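# Mount two printed parts on jig pins or call

## Task

Following the drawing, place both loose printed parts onto their matching pins in the jig. If the kit turns out to be one that should not be assembled, do not assemble it: leave its parts untouched and instead press the blue CALL button with a closed gripper, keeping it held down for one second.

## Robot and tools

Robot: two arms, left_arm and right_arm, each ending in a two-finger gripper. Bases in the scene frame: left_arm at (-0.040, +0.256, +0.001) m, right_arm at (+0.001, -0.288, +0.030) m, both turned only slightly about z. Arm names do not match image sides.

Frame: the scene frame has its origin at table-top height, halfway between the nominal bases, with +x pointing out over the table, +z up and left_arm toward +y. All reported hand poses and all offset axes use it. A gripper's fingers point along its own +z and spread along its own y. end_effector_position is the spot between the finger pads, roughly 1 cm short of the tips. Reported poses may be a few centimetres off, more at long reach.

execute_actions(actions, cameras): actions is a list of actions; each action is a table of up to 15 rows, one row per 1/30 s step; if shorter, its final row repeats until 15 steps are done. Every row holds 14 numbers in [-1, 1]: dx, dy, dz, rx, ry, rz, opening for left_arm, then those seven for right_arm, always both arms. The six pose numbers are an offset from that arm's Hand target as it was when the action began (not from the previous row), along scene axes; 1.0 equals 0.6 m or 180 degrees; rx, ry, rz are a single rotation vector, turning about the Hand target's position. Sending the same offset again moves further. Opening is absolute: +1 fully open (0.094 m), -1 closed. An empty actions list just reports state and images. cameras picks views by name; omitted, null or ["all"] gives all, [] gives none; an unknown name invalidates the call.

move(target, speed, blend, opening_speed, grip_force, blocking, cameras): target is one 14-number row laid out as above, or a list of up to 15 such rows visited in turn; every row is an offset from the Hand targets at the start of the move, not from the row before. Straight paths, all arms finishing together, at least 0.5 s, cut off at 10 s. speed: top speed in m/s, 0.002 to 2.9, default 0.25 (turning up to twice that in rad/s), one value or one per target. blend: corner rounding in m for lists, 0 means stop at each target. opening_speed: how fast openings change, per second on the -1..+1 scale, at least 0.2; use it to close gently on fragile parts. grip_force: newtons per finger pad, 10 to 50, one value or one per arm; it persists, and lower values close slowly. blocking=false returns after about 0.5 s while the move continues. Paths ignore obstacles and the other arm; faster moves stray and hit harder. Avoid paths passing close to an arm's own base.

wait(seconds 0 to 10, cameras) lets the scene run with commands held. stop(cameras) brakes a running move. zoom_image(camera, region [x0, y0, x1, y1] in pixels, at most 504 by 504) magnifies the newest image of cam_high, cam_low, cam_over, cam_left_wrist or cam_right_wrist. finished_scene(scene 1) ends the scene irreversibly.

Cameras, all 896x504: cam_high, cam_low, cam_over, cam_left_wrist, cam_right_wrist, returned in that order; approximate focal lengths 461.762, 495.473, 773.567, 452.377, 435.941 px.

Results: per arm end_effector_position (m) and end_effector_quat_wxyz in the scene frame; Hand target, the last commanded pose after clipping, from which the next offsets count; Tool commands, the current gripper commands; grip_measured on the opening scale (reads up to about 2.5 mm wide when empty, somewhat narrower than a squeezed part); Joint positions (last value is the opening in m); joint torques (include the arm's weight; numbers 1 to 3 wrap at ±28 N m); Joint velocities, possibly just "within noise"; after actions, some intermediate end_effector_position readings. A move adds a move: line with its ending (done, off_target, moving, held, fault) and limits such as limits=paced (pose clipped) or limits=held (steps withheld). done means at rest within 10 mm and 2 degrees of target; neither done nor off_target tells you about contact.

Control notes: each step the commanded orientation is clipped to within 40 degrees of the measured one. Friction and weight can leave a gripper centimetres short; an all-zero command re-requests the target, and a remaining gap can be sent as an extra offset. A blocked arm keeps pushing until commanded back past its gripper. To keep a gripper unchanged, resend its current opening, since 0 is a real command. To release, command an opening well above grip_measured. Joint ranges (rad): waist -2.618 to 3.054, shoulder 0.000 to 3.142, elbow 0.000 to 3.142 (straight at 2.901), wrist pitch and wrist yaw -1.571 to 1.571, wrist roll -2.094 to 2.094.

Avoid: dropping parts or releasing them while moving, letting anything fall or be left off the table, striking the jig or heavy objects, hard pushes, any contact or squeeze between the two arms or grippers, and loading the wrist-camera cables (cable contact counts as touching). Holding loads, stretched arms or pushing at unreachable poses heats motors: MOTOR HOT appears at 75 °C, and at 90 °C an OVER-TEMPERATURE FAULT folds that arm and disables it.

Each tool is called after "Request:" as a command line: name --argument value for each argument, lists and objects as JSON in quotes; but a table of rows of numbers goes row by row, as --pt "numbers of a row", without its own name.

## Session

I'll start by looking at the scene.

Request:
execute_actions --actions '[]'

Scene clock: 0.00 s.
left_arm: end_effector_position=(+0.1629, +0.2167, +0.3415) grip_measured=+1.000 end_effector_quat_wxyz=(+0.547, -0.105, +0.767, -0.318) | right_arm: end_effector_position=(+0.3066, -0.2004, +0.2724) grip_measured=+1.000 end_effector_quat_wxyz=(+0.506, +0.185, +0.815, +0.213)
Joint positions: left_arm=[0.61 0.488 0.926 -0.793 0.963 -0.368 0.094] | right_arm=[0.425 0.821 0.704 -0.3 0.193 0.706 0.094]
Joint velocities: within noise
Joint torques (N m): no reading
Heat: left arm: 45 °C; right arm: 47 °C.
Hand target: left_arm +0.1609, +0.2149, +0.3418; +0.547, -0.103, +0.767, -0.319 | right_arm +0.3071, -0.2009, +0.2818; +0.516, +0.184, +0.808, +0.216
Tool commands: left_gripper/opening=+1.0 right_gripper/opening=+1.0

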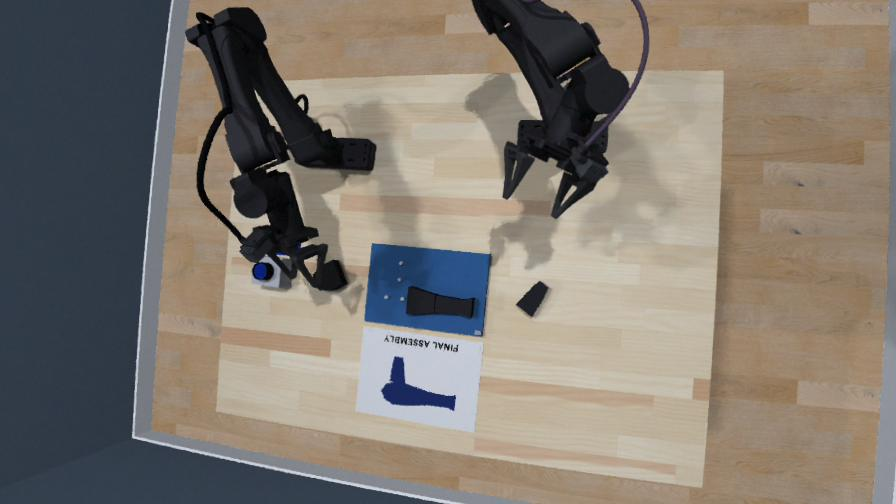

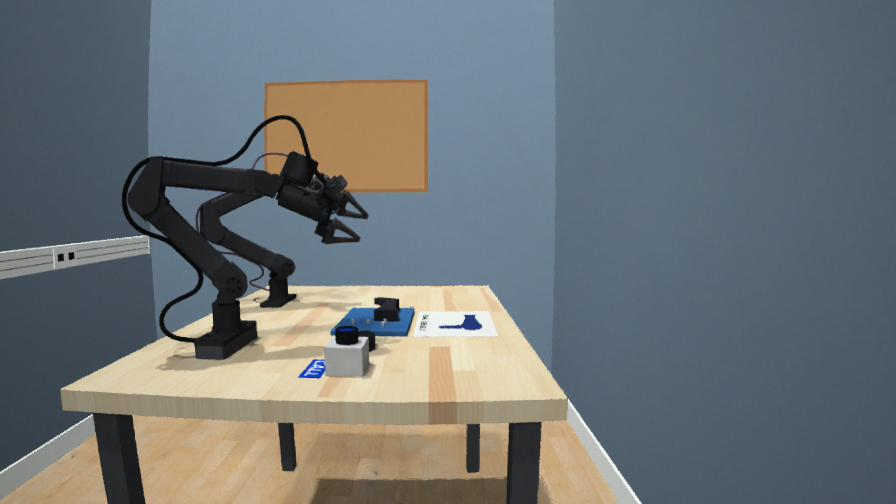

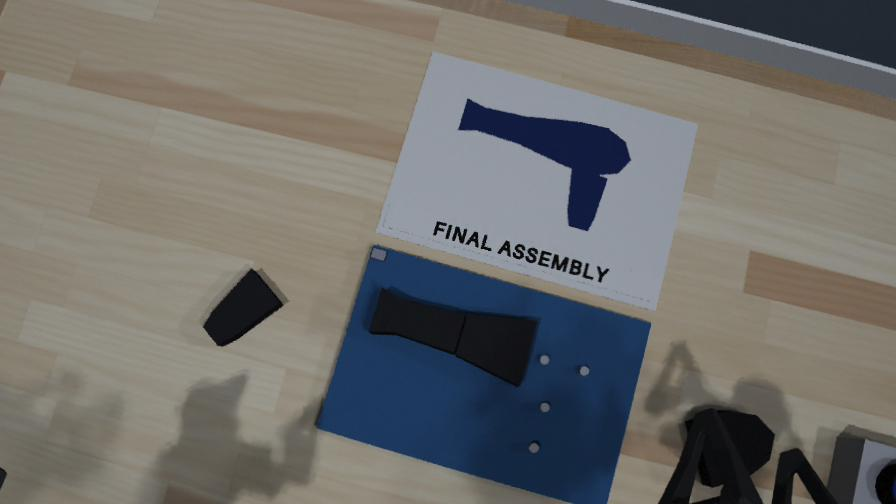

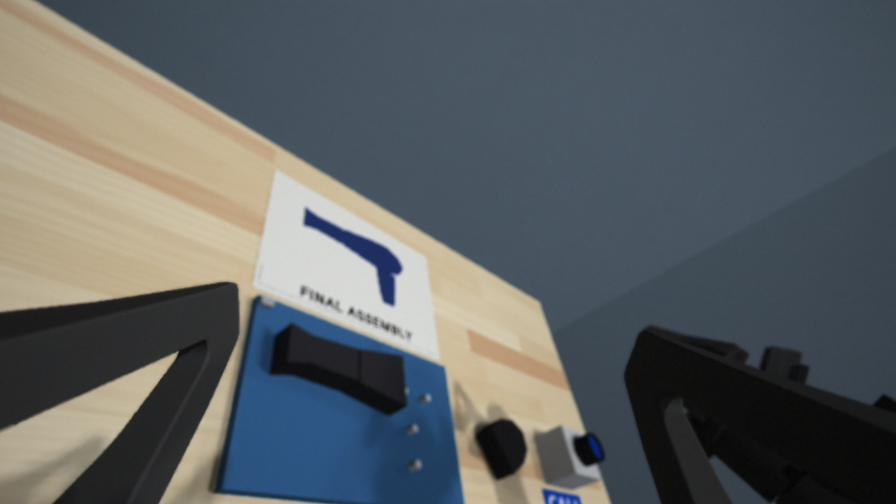

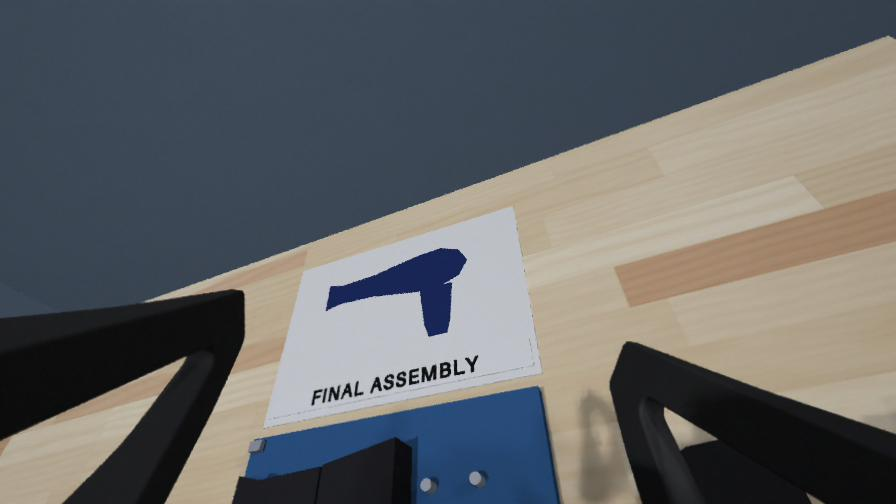

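Request:
zoom_image --camera "cam_over" --region '[300, 40, 804, 504]'

Request:
zoom_image --camera "cam_over" --region '[180, 240, 300, 360]'

Request:
zoom_image --camera "cam_high" --region '[220, 220, 580, 440]'

Request:
zoom_image --camera "cam_low" --region '[280, 270, 520, 400]'

Scaled by 1.000.

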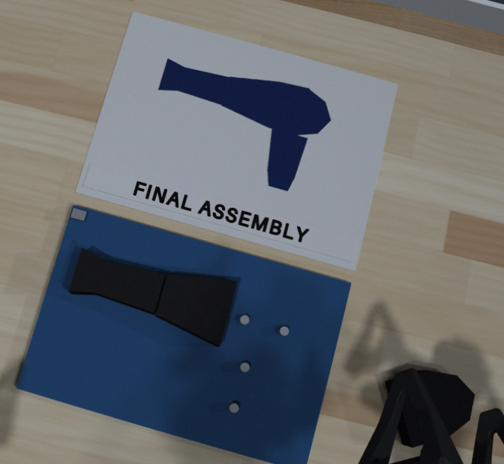

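Scaled by 4.200 from the camera's 896x504 image, which has a finer 1280x720 frame.

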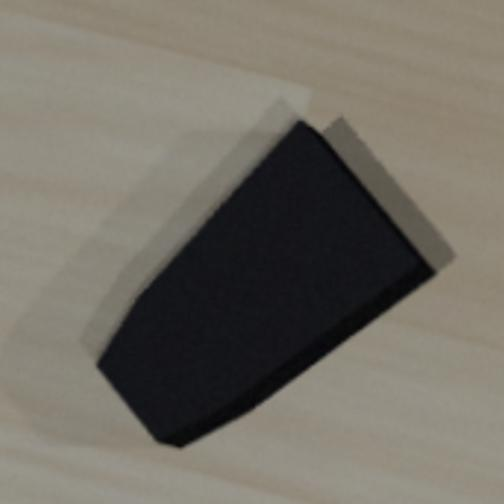

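Scaled by 1.400 from the camera's 896x504 image, which has a finer 1280x720 frame.

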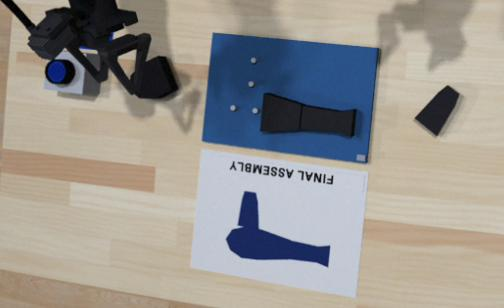

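Scaled by 2.100 from the camera's 896x504 image, which has a finer 1280x720 frame.

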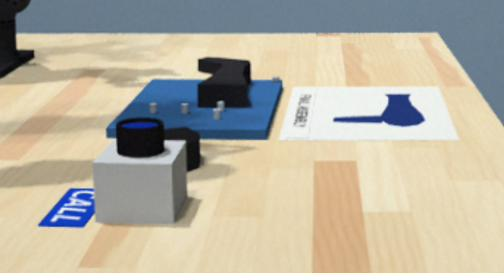

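Request:
zoom_image --camera "cam_over" --region '[370, 45, 700, 315]'

Request:
zoom_image --camera "cam_over" --region '[310, 230, 660, 504]'

Request:
zoom_image --camera "cam_left_wrist" --region '[200, 280, 620, 504]'

Request:
zoom_image --camera "cam_low" --region '[320, 285, 420, 385]'

Scaled by 1.527 from the camera's 896x504 image, which has a finer 1280x720 frame.

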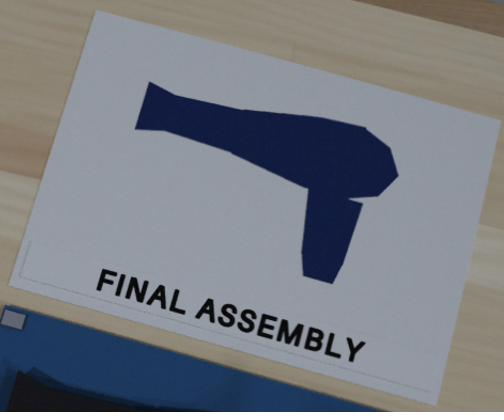

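Scaled by 1.440 from the camera's 896x504 image, which has a finer 1280x720 frame.

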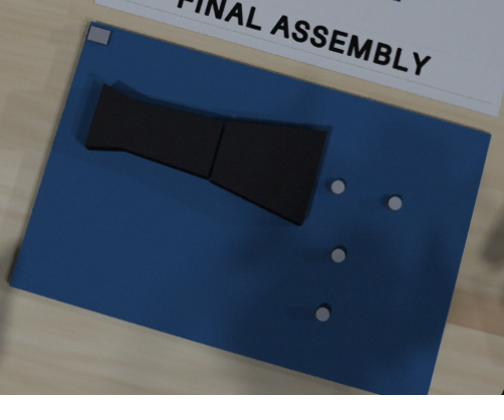

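Scaled by 1.200 from the camera's 896x504 image, which has a finer 1280x720 frame.

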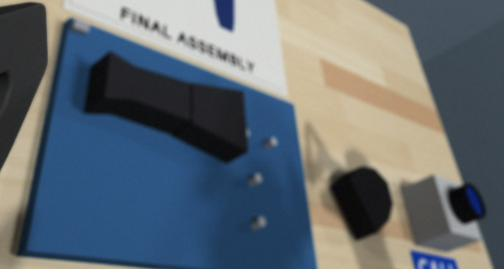

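Scaled by 5.040 from the camera's 896x504 image, which has a finer 1280x720 frame.

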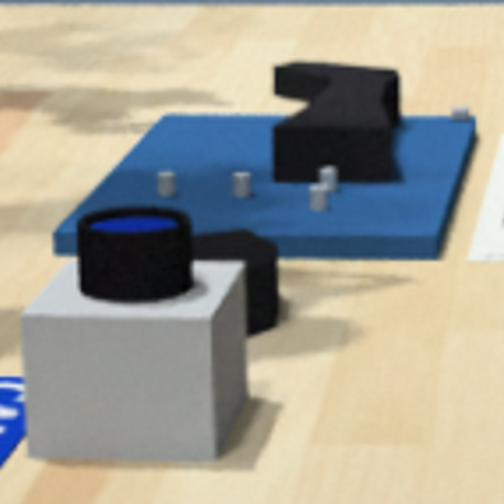

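Request:
move --target '[0.0985, -0.15, -0.07, 0.2204, 0.378, -0.0711, 1, -0.18, -0.165, -0.06, -0.147, 0.3513, 0.1253, 1]' --speed 0.4

Scene clock: 45.83 s.
left_arm: end_effector_position=(+0.2205, +0.1243, +0.2986) grip_measured=+1.000 end_effector_quat_wxyz=(+0.172, +0.001, +0.981, -0.093) | right_arm: end_effector_position=(+0.2051, -0.2977, +0.2432) grip_measured=+1.000 end_effector_quat_wxyz=(+0.071, +0.004, +0.997, +0.001)
Joint positions: left_arm=[-0.452 1.464 1.85 -1.563 0.014 -0.462 0.094] | right_arm=[-0.019 1.241 1.379 -1.565 -0.009 -0.048 0.094]
Joint torques (N m): left_arm=[-0.43 -3.41 7.25 1.19 -0.1 -0.03] | right_arm=[-0.23 -3.84 4.11 0.81 0.05 -0.07]
Heat: left arm: 46 °C; right arm: 51 °C.
Hand target: left_arm +0.2200, +0.1250, +0.2997; +0.000, +0.000, +1.000, +0.000 | right_arm +0.1991, -0.2999, +0.2457; -0.001, +0.000, +1.000, +0.000
Off the commanded pose: left_arm 0.001 m, 23 deg | right_arm 0.007 m, 8 deg.
joint sent to its limit (left arm) — joint 4 (wrist pitch), lower limit. The joint targets are off in orientation, not in position.
joint sent to its limit (right arm) — joint 4 (wrist pitch), lower limit. The joint targets are off in orientation, not in position.
move: off_target (left_arm, right_arm)

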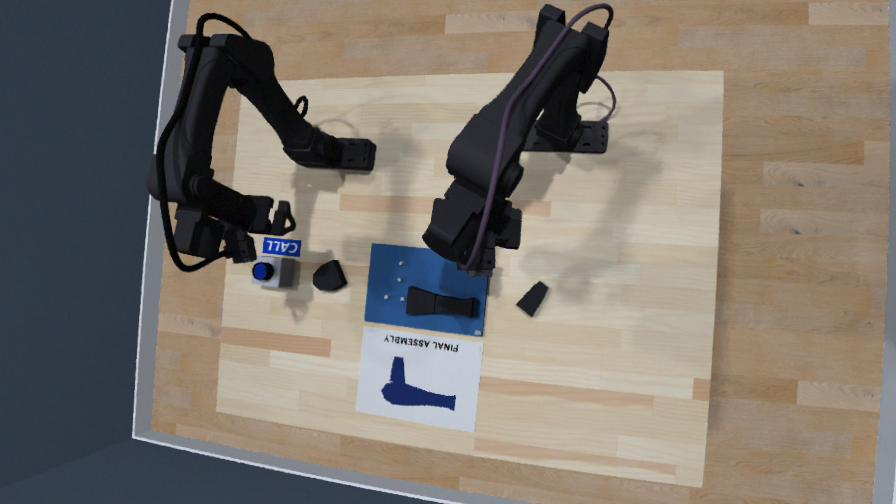

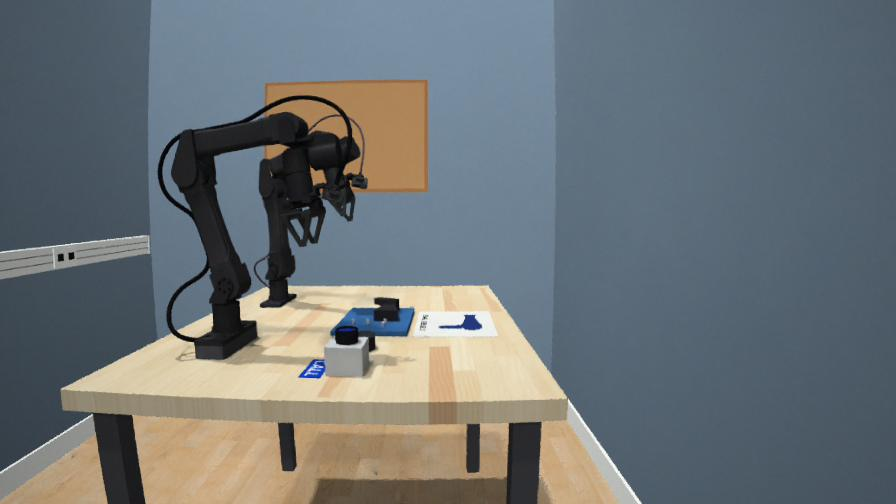

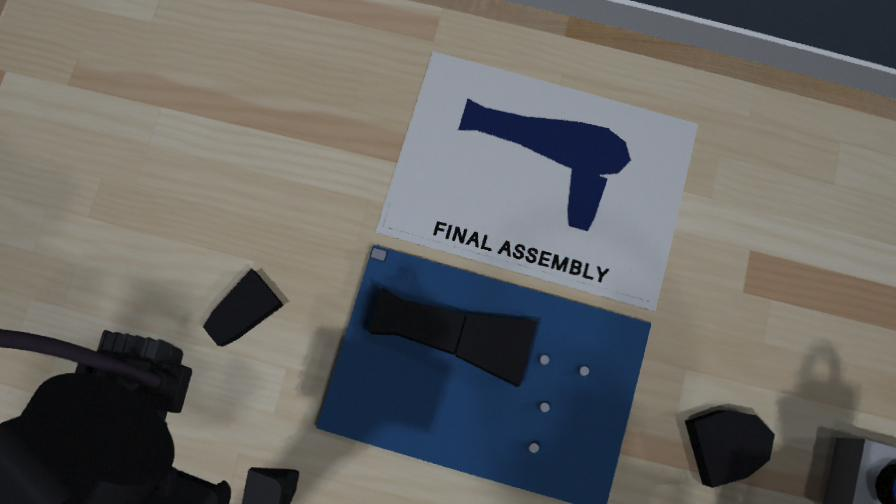

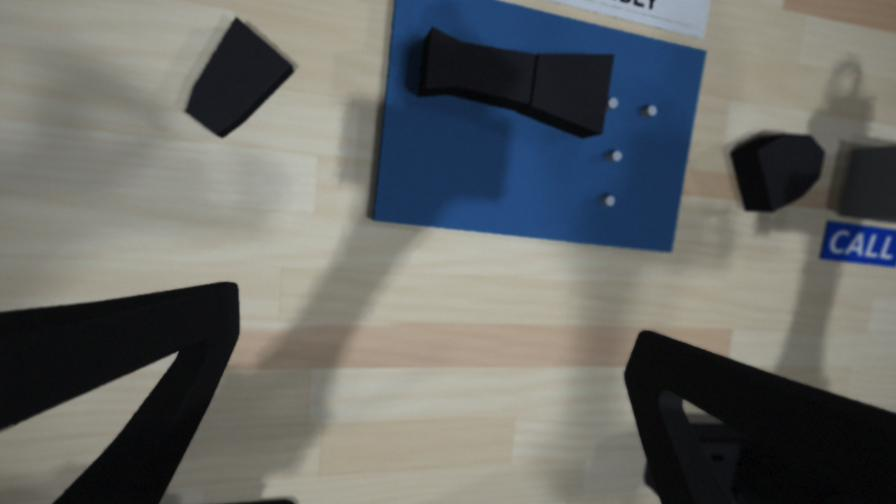

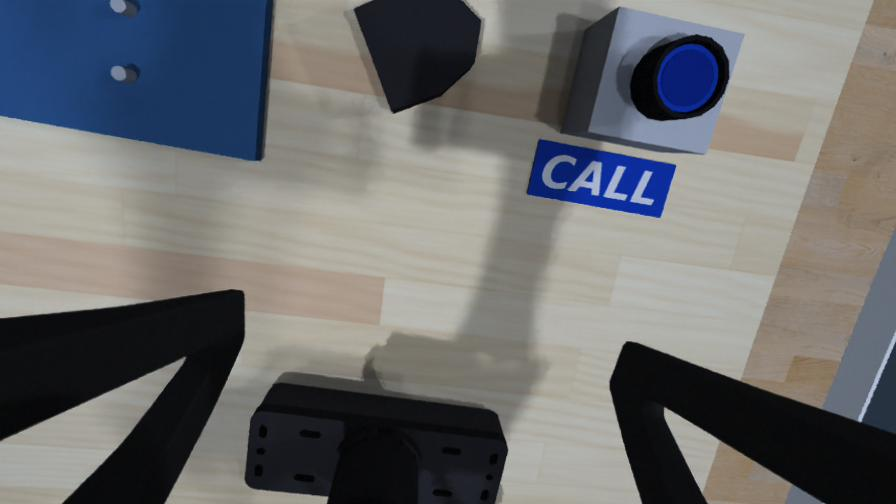

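Request:
zoom_image --camera "cam_over" --region '[660, 380, 800, 504]'

Request:
zoom_image --camera "cam_left_wrist" --region '[160, 0, 320, 150]'

Request:
zoom_image --camera "cam_left_wrist" --region '[360, 0, 720, 270]'

Request:
zoom_image --camera "cam_right_wrist" --region '[330, 0, 510, 130]'

Request:
zoom_image --camera "cam_over" --region '[190, 250, 300, 360]'

Scaled by 3.600 from the camera's 896x504 image, which has a finer 1280x720 frame.

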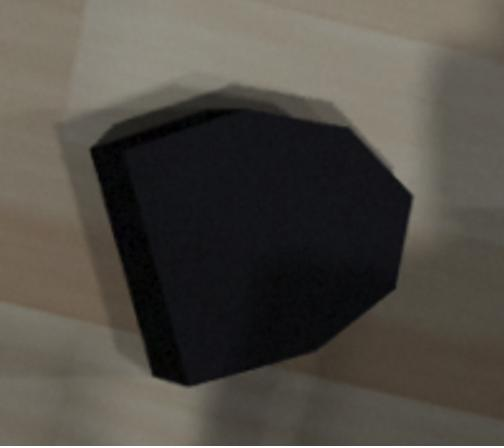

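Scaled by 3.150 from the camera's 896x504 image, which has a finer 1280x720 frame.

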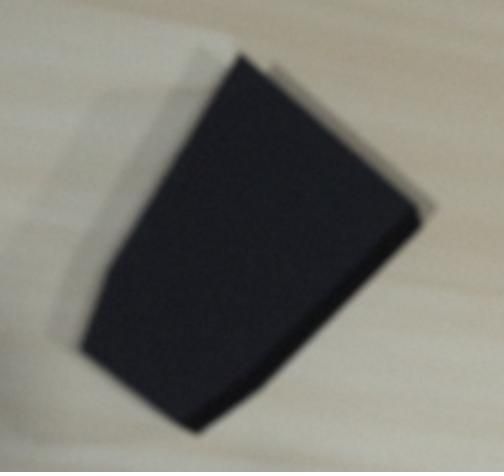

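Scaled by 1.400 from the camera's 896x504 image, which has a finer 1280x720 frame.

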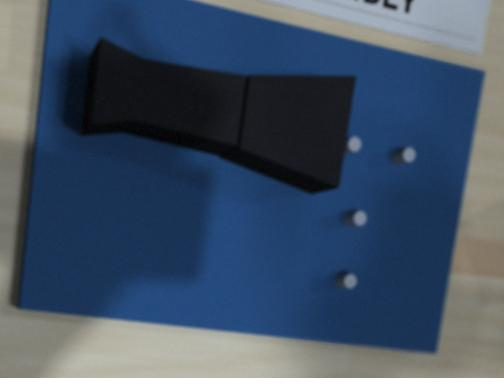

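Scaled by 2.800 from the camera's 896x504 image, which has a finer 1280x720 frame.

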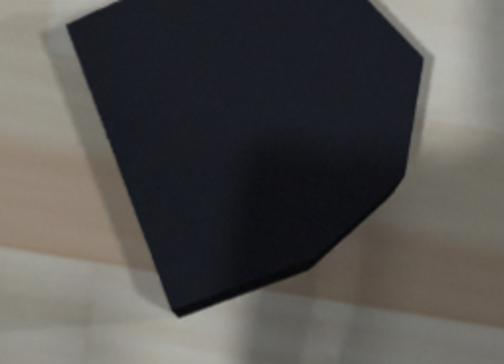

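Scaled by 4.582 from the camera's 896x504 image, which has a finer 1280x720 frame.

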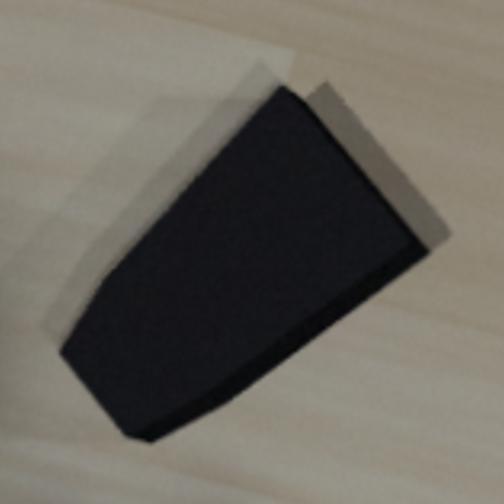

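Request:
zoom_image --camera "cam_over" --region '[535, 110, 655, 240]'

Request:
zoom_image --camera "cam_over" --region '[450, 90, 570, 190]'

Request:
zoom_image --camera "cam_over" --region '[360, 240, 560, 460]'

Scaled by 3.877 from the camera's 896x504 image, which has a finer 1280x720 frame.

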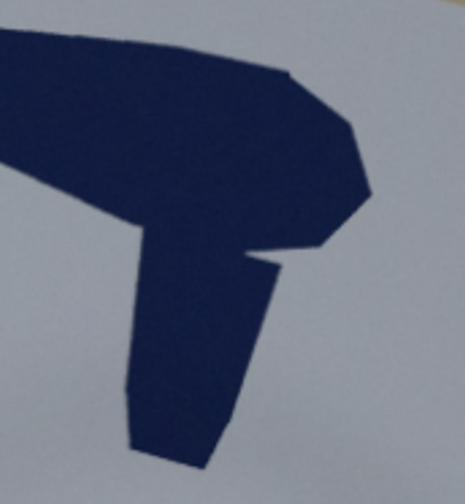

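Scaled by 4.200 from the camera's 896x504 image, which has a finer 1280x720 frame.

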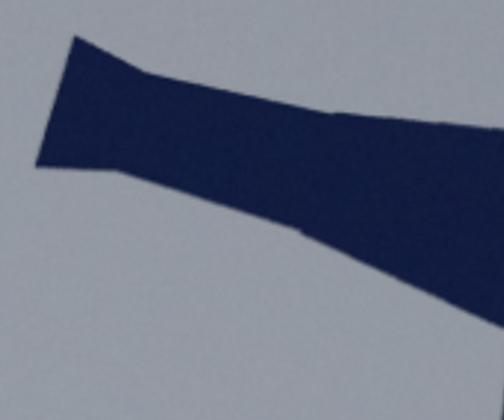

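Scaled by 2.291 from the camera's 896x504 image, which has a finer 1280x720 frame.

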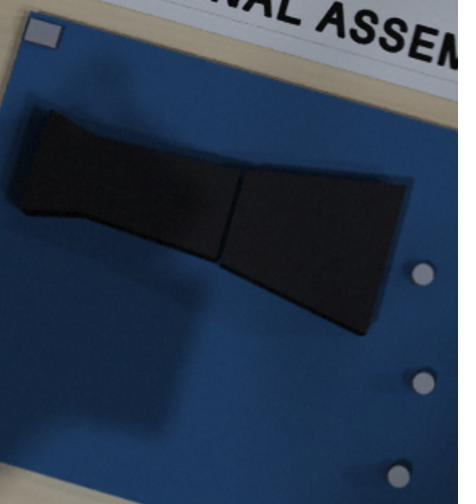

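Request:
move --target '[0.0833, 0.125, -0.1328, 0, -0.1111, 0, 1, 0.15, 0.0165, -0.0428, 0, -0.1111, 0, 1]' --speed 0.3

Scene clock: 123.20 s.
left_arm: end_effector_position=(+0.2696, +0.1965, +0.2235) grip_measured=+1.000 end_effector_quat_wxyz=(+0.174, -0.001, +0.985, -0.007) | right_arm: end_effector_position=(+0.2850, -0.2905, +0.2219) grip_measured=+1.000 end_effector_quat_wxyz=(+0.168, -0.001, +0.986, +0.001)
Joint positions: left_arm=[-0.219 1.46 1.53 -1.296 -0.064 -0.219 0.094] | right_arm=[0.023 1.322 1.298 -1.209 -0.008 -0.017 0.094]
Joint torques (N m): left_arm=[0.36 -4.97 5.48 1.4 -0.14 0.06] | right_arm=[0.44 -3.06 4.45 1.59 0.01 0.07]
Heat: left arm: 41 °C; right arm: 46 °C.
Hand target: left_arm +0.2700, +0.1999, +0.2202; +0.174, +0.000, +0.985, +0.000 | right_arm +0.2891, -0.2899, +0.2201; +0.173, +0.000, +0.985, +0.000
Off the commanded pose: left_arm 0.005 m, 1 deg | right_arm 0.004 m, 1 deg.
move: done

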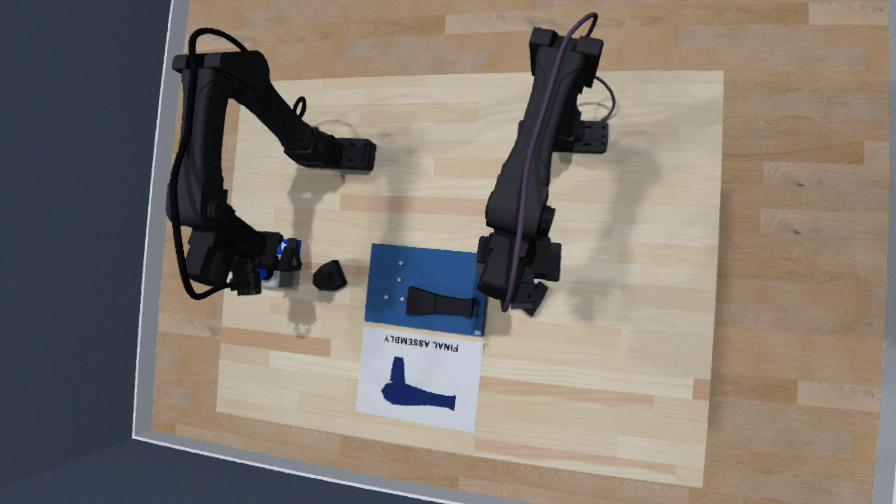

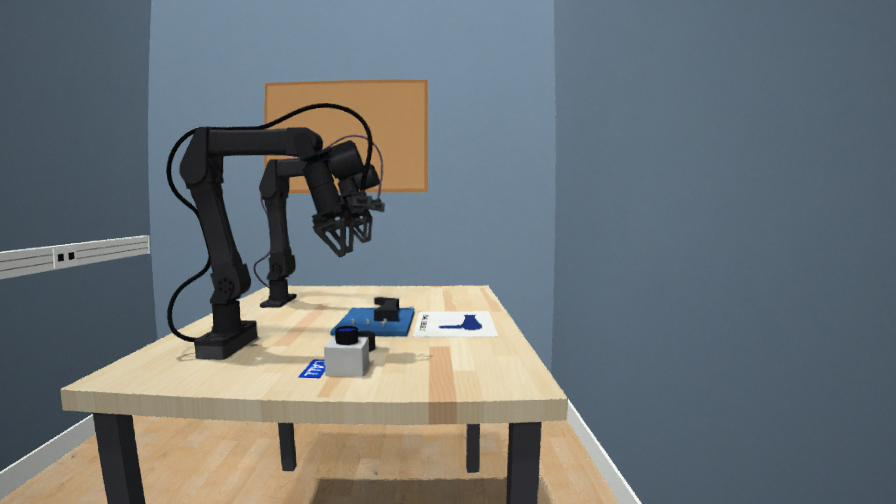

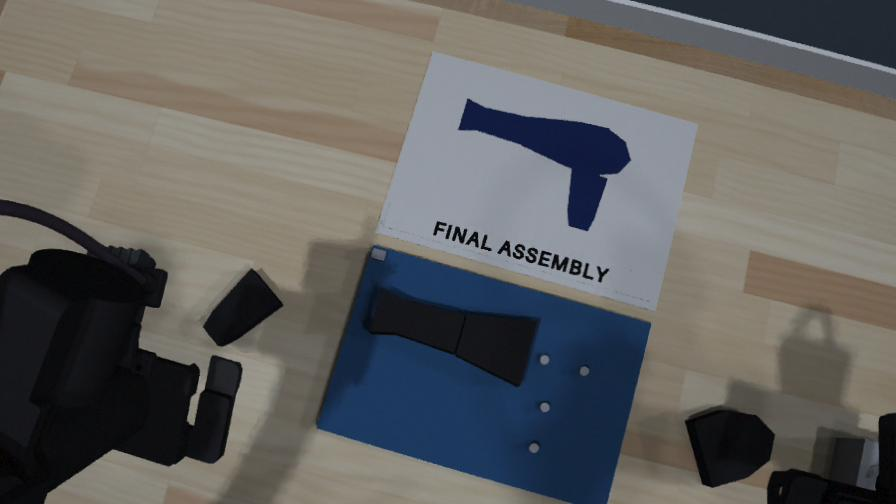

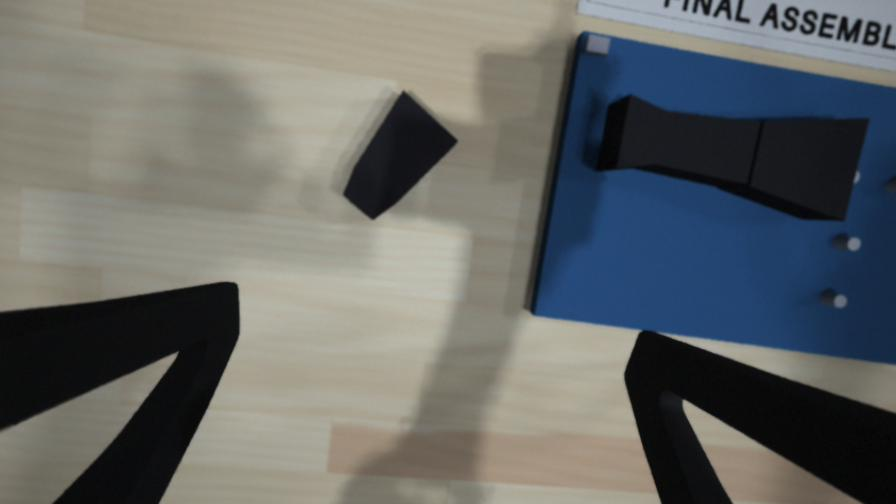

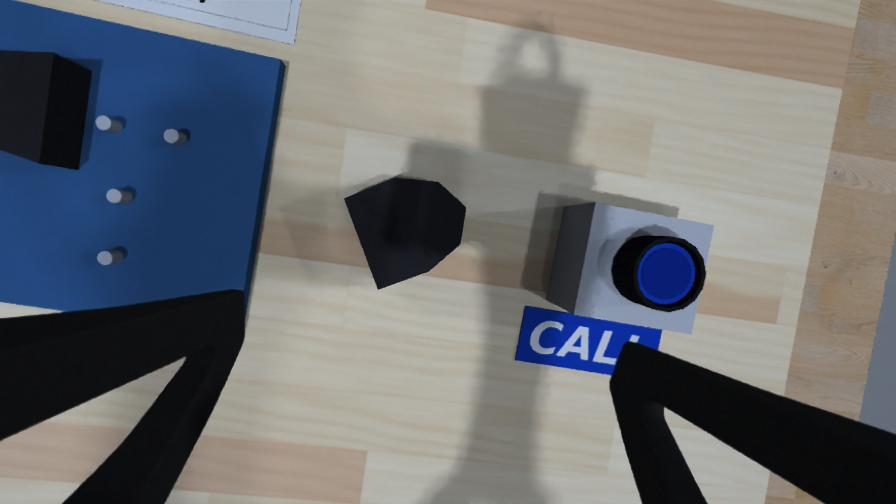

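Request:
zoom_image --camera "cam_left_wrist" --region '[330, 80, 470, 230]'

Request:
zoom_image --camera "cam_right_wrist" --region '[330, 160, 480, 300]'

Request:
zoom_image --camera "cam_right_wrist" --region '[0, 0, 300, 310]'

Request:
zoom_image --camera "cam_left_wrist" --region '[520, 20, 896, 370]'

Scaled by 3.360 from the camera's 896x504 image, which has a finer 1280x720 frame.

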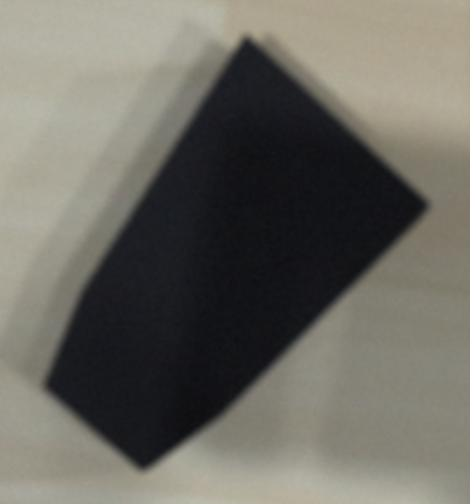

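Scaled by 3.360 from the camera's 896x504 image, which has a finer 1280x720 frame.

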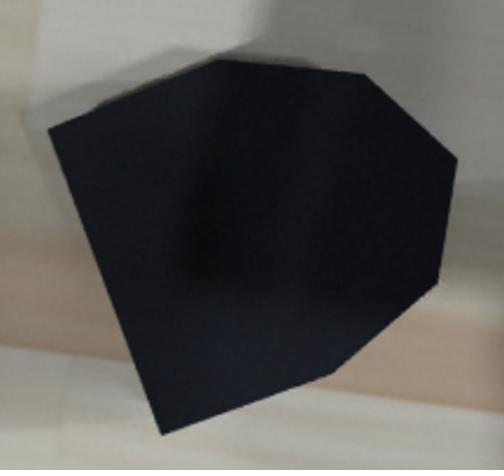

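Scaled by 1.626 from the camera's 896x504 image, which has a finer 1280x720 frame.

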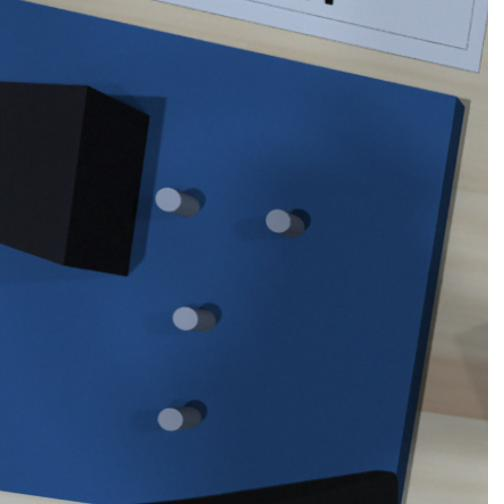

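Scaled by 1.340 from the camera's 896x504 image, which has a finer 1280x720 frame.

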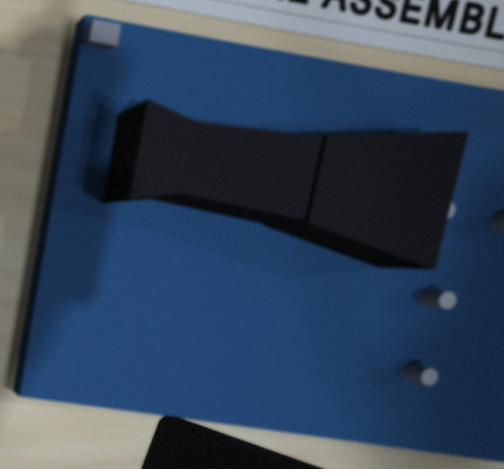

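Request:
zoom_image --camera "cam_over" --region '[500, 300, 600, 400]'

Request:
zoom_image --camera "cam_over" --region '[680, 400, 780, 500]'

Request:
zoom_image --camera "cam_over" --region '[360, 275, 460, 375]'

Request:
zoom_image --camera "cam_right_wrist" --region '[0, 20, 200, 200]'

Scaled by 5.040 from the camera's 896x504 image, which has a finer 1280x720 frame.

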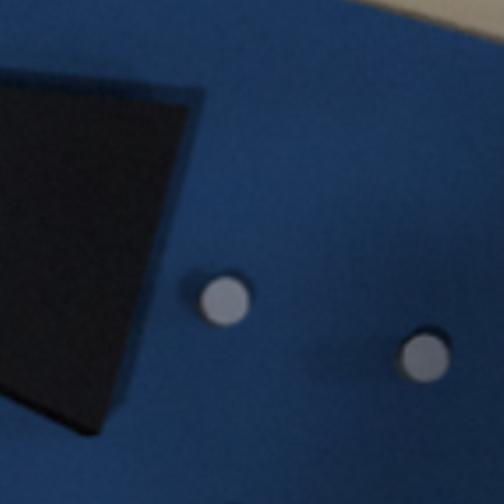

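Scaled by 5.040 from the camera's 896x504 image, which has a finer 1280x720 frame.

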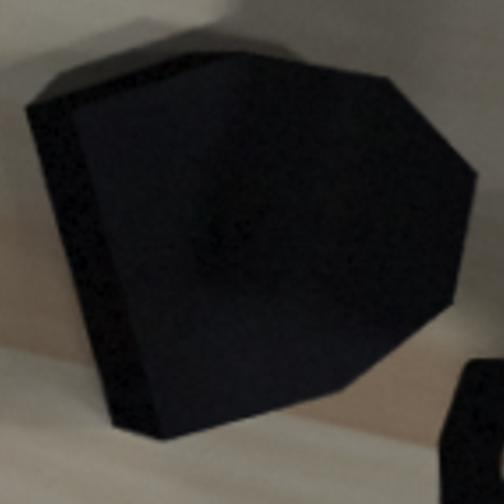

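Scaled by 5.040 from the camera's 896x504 image, which has a finer 1280x720 frame.

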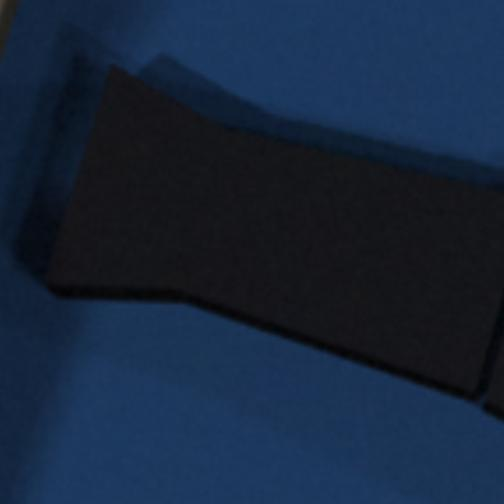

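Scaled by 2.520 from the camera's 896x504 image, which has a finer 1280x720 frame.

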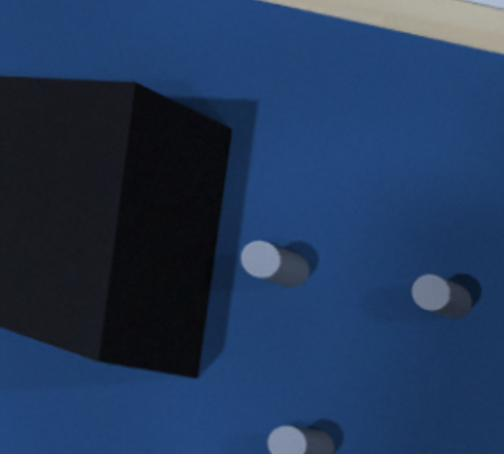

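Request:
move --target '[0.1133, 0.0502, -0.1337, 0.0352, 0.1073, -0.1996, 1, 0.0248, 0, -0.1335, -0.1101, 0.0718, 0.6248, 1]' --speed 0.4

Scene clock: 223.33 s.
left_arm: end_effector_position=(+0.3361, +0.2274, +0.1454) grip_measured=+1.000 end_effector_quat_wxyz=(+0.012, +0.311, +0.950, +0.002) | right_arm: end_effector_position=(+0.3025, -0.2908, +0.1373) grip_measured=+1.000 end_effector_quat_wxyz=(-0.003, +0.834, -0.551, +0.005)
Joint positions: left_arm=[-0.067 1.966 1.856 -1.436 0.002 0.556 0.094] | right_arm=[0.028 1.678 1.346 -1.228 0 -1.985 0.094]
Joint torques (N m): left_arm=[0.53 -6.65 7.83 0.49 -0.01 0.1] | right_arm=[0.38 -4.94 6.91 0.34 0.02 0.02]
Heat: left arm: 39 °C; right arm: 46 °C.
Hand target: left_arm +0.3379, +0.2301, +0.1399; +0.000, +0.312, +0.950, +0.000 | right_arm +0.3039, -0.2900, +0.1399; +0.001, +0.837, -0.546, +0.000
Off the commanded pose: left_arm 0.006 m, 1 deg | right_arm 0.003 m, 1 deg.
move: done

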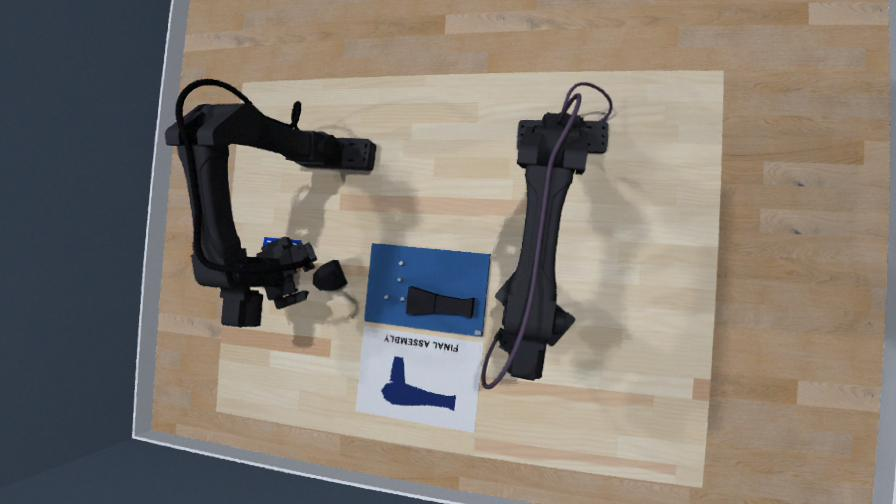

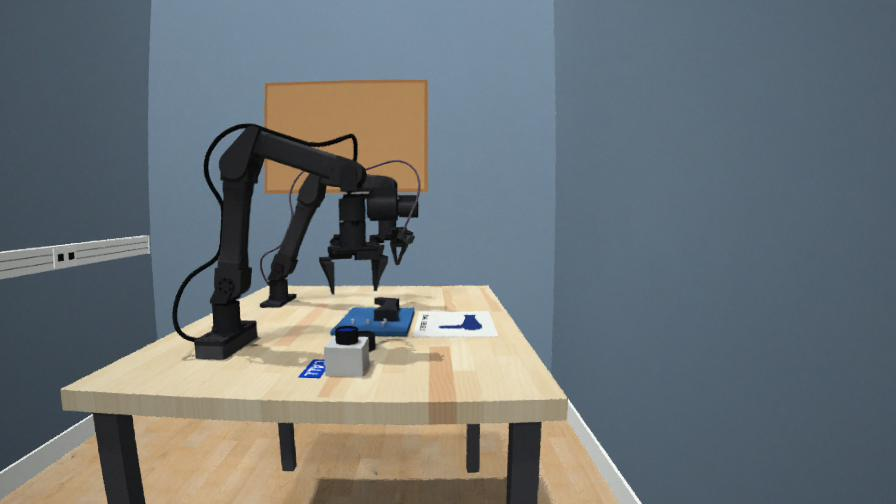

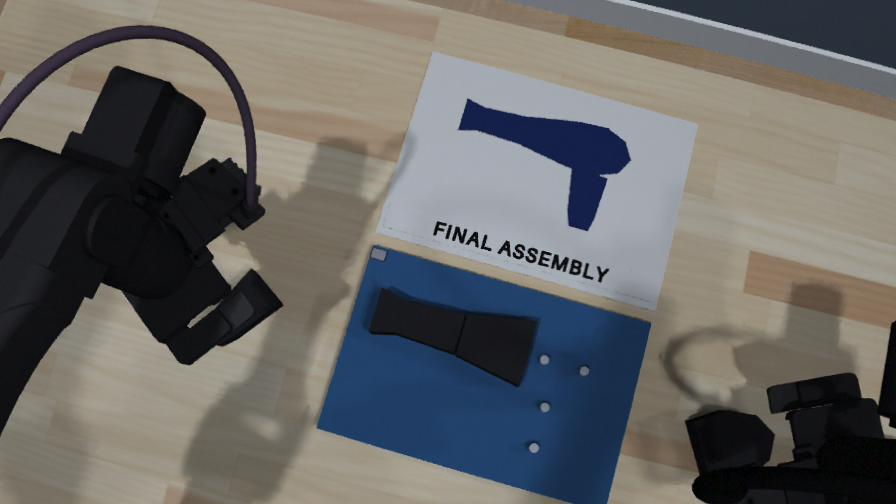

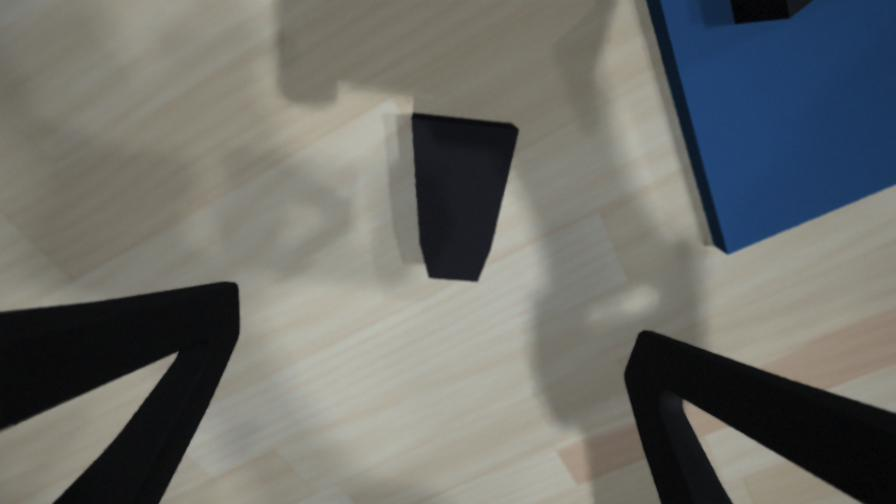

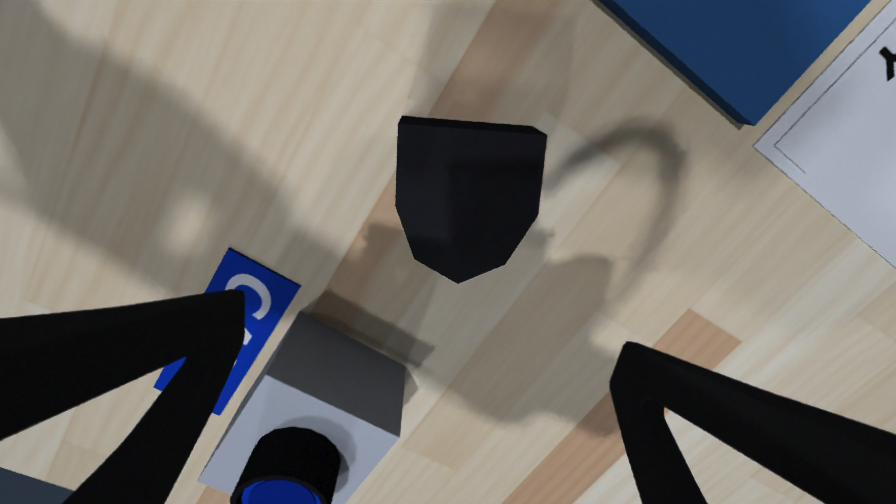

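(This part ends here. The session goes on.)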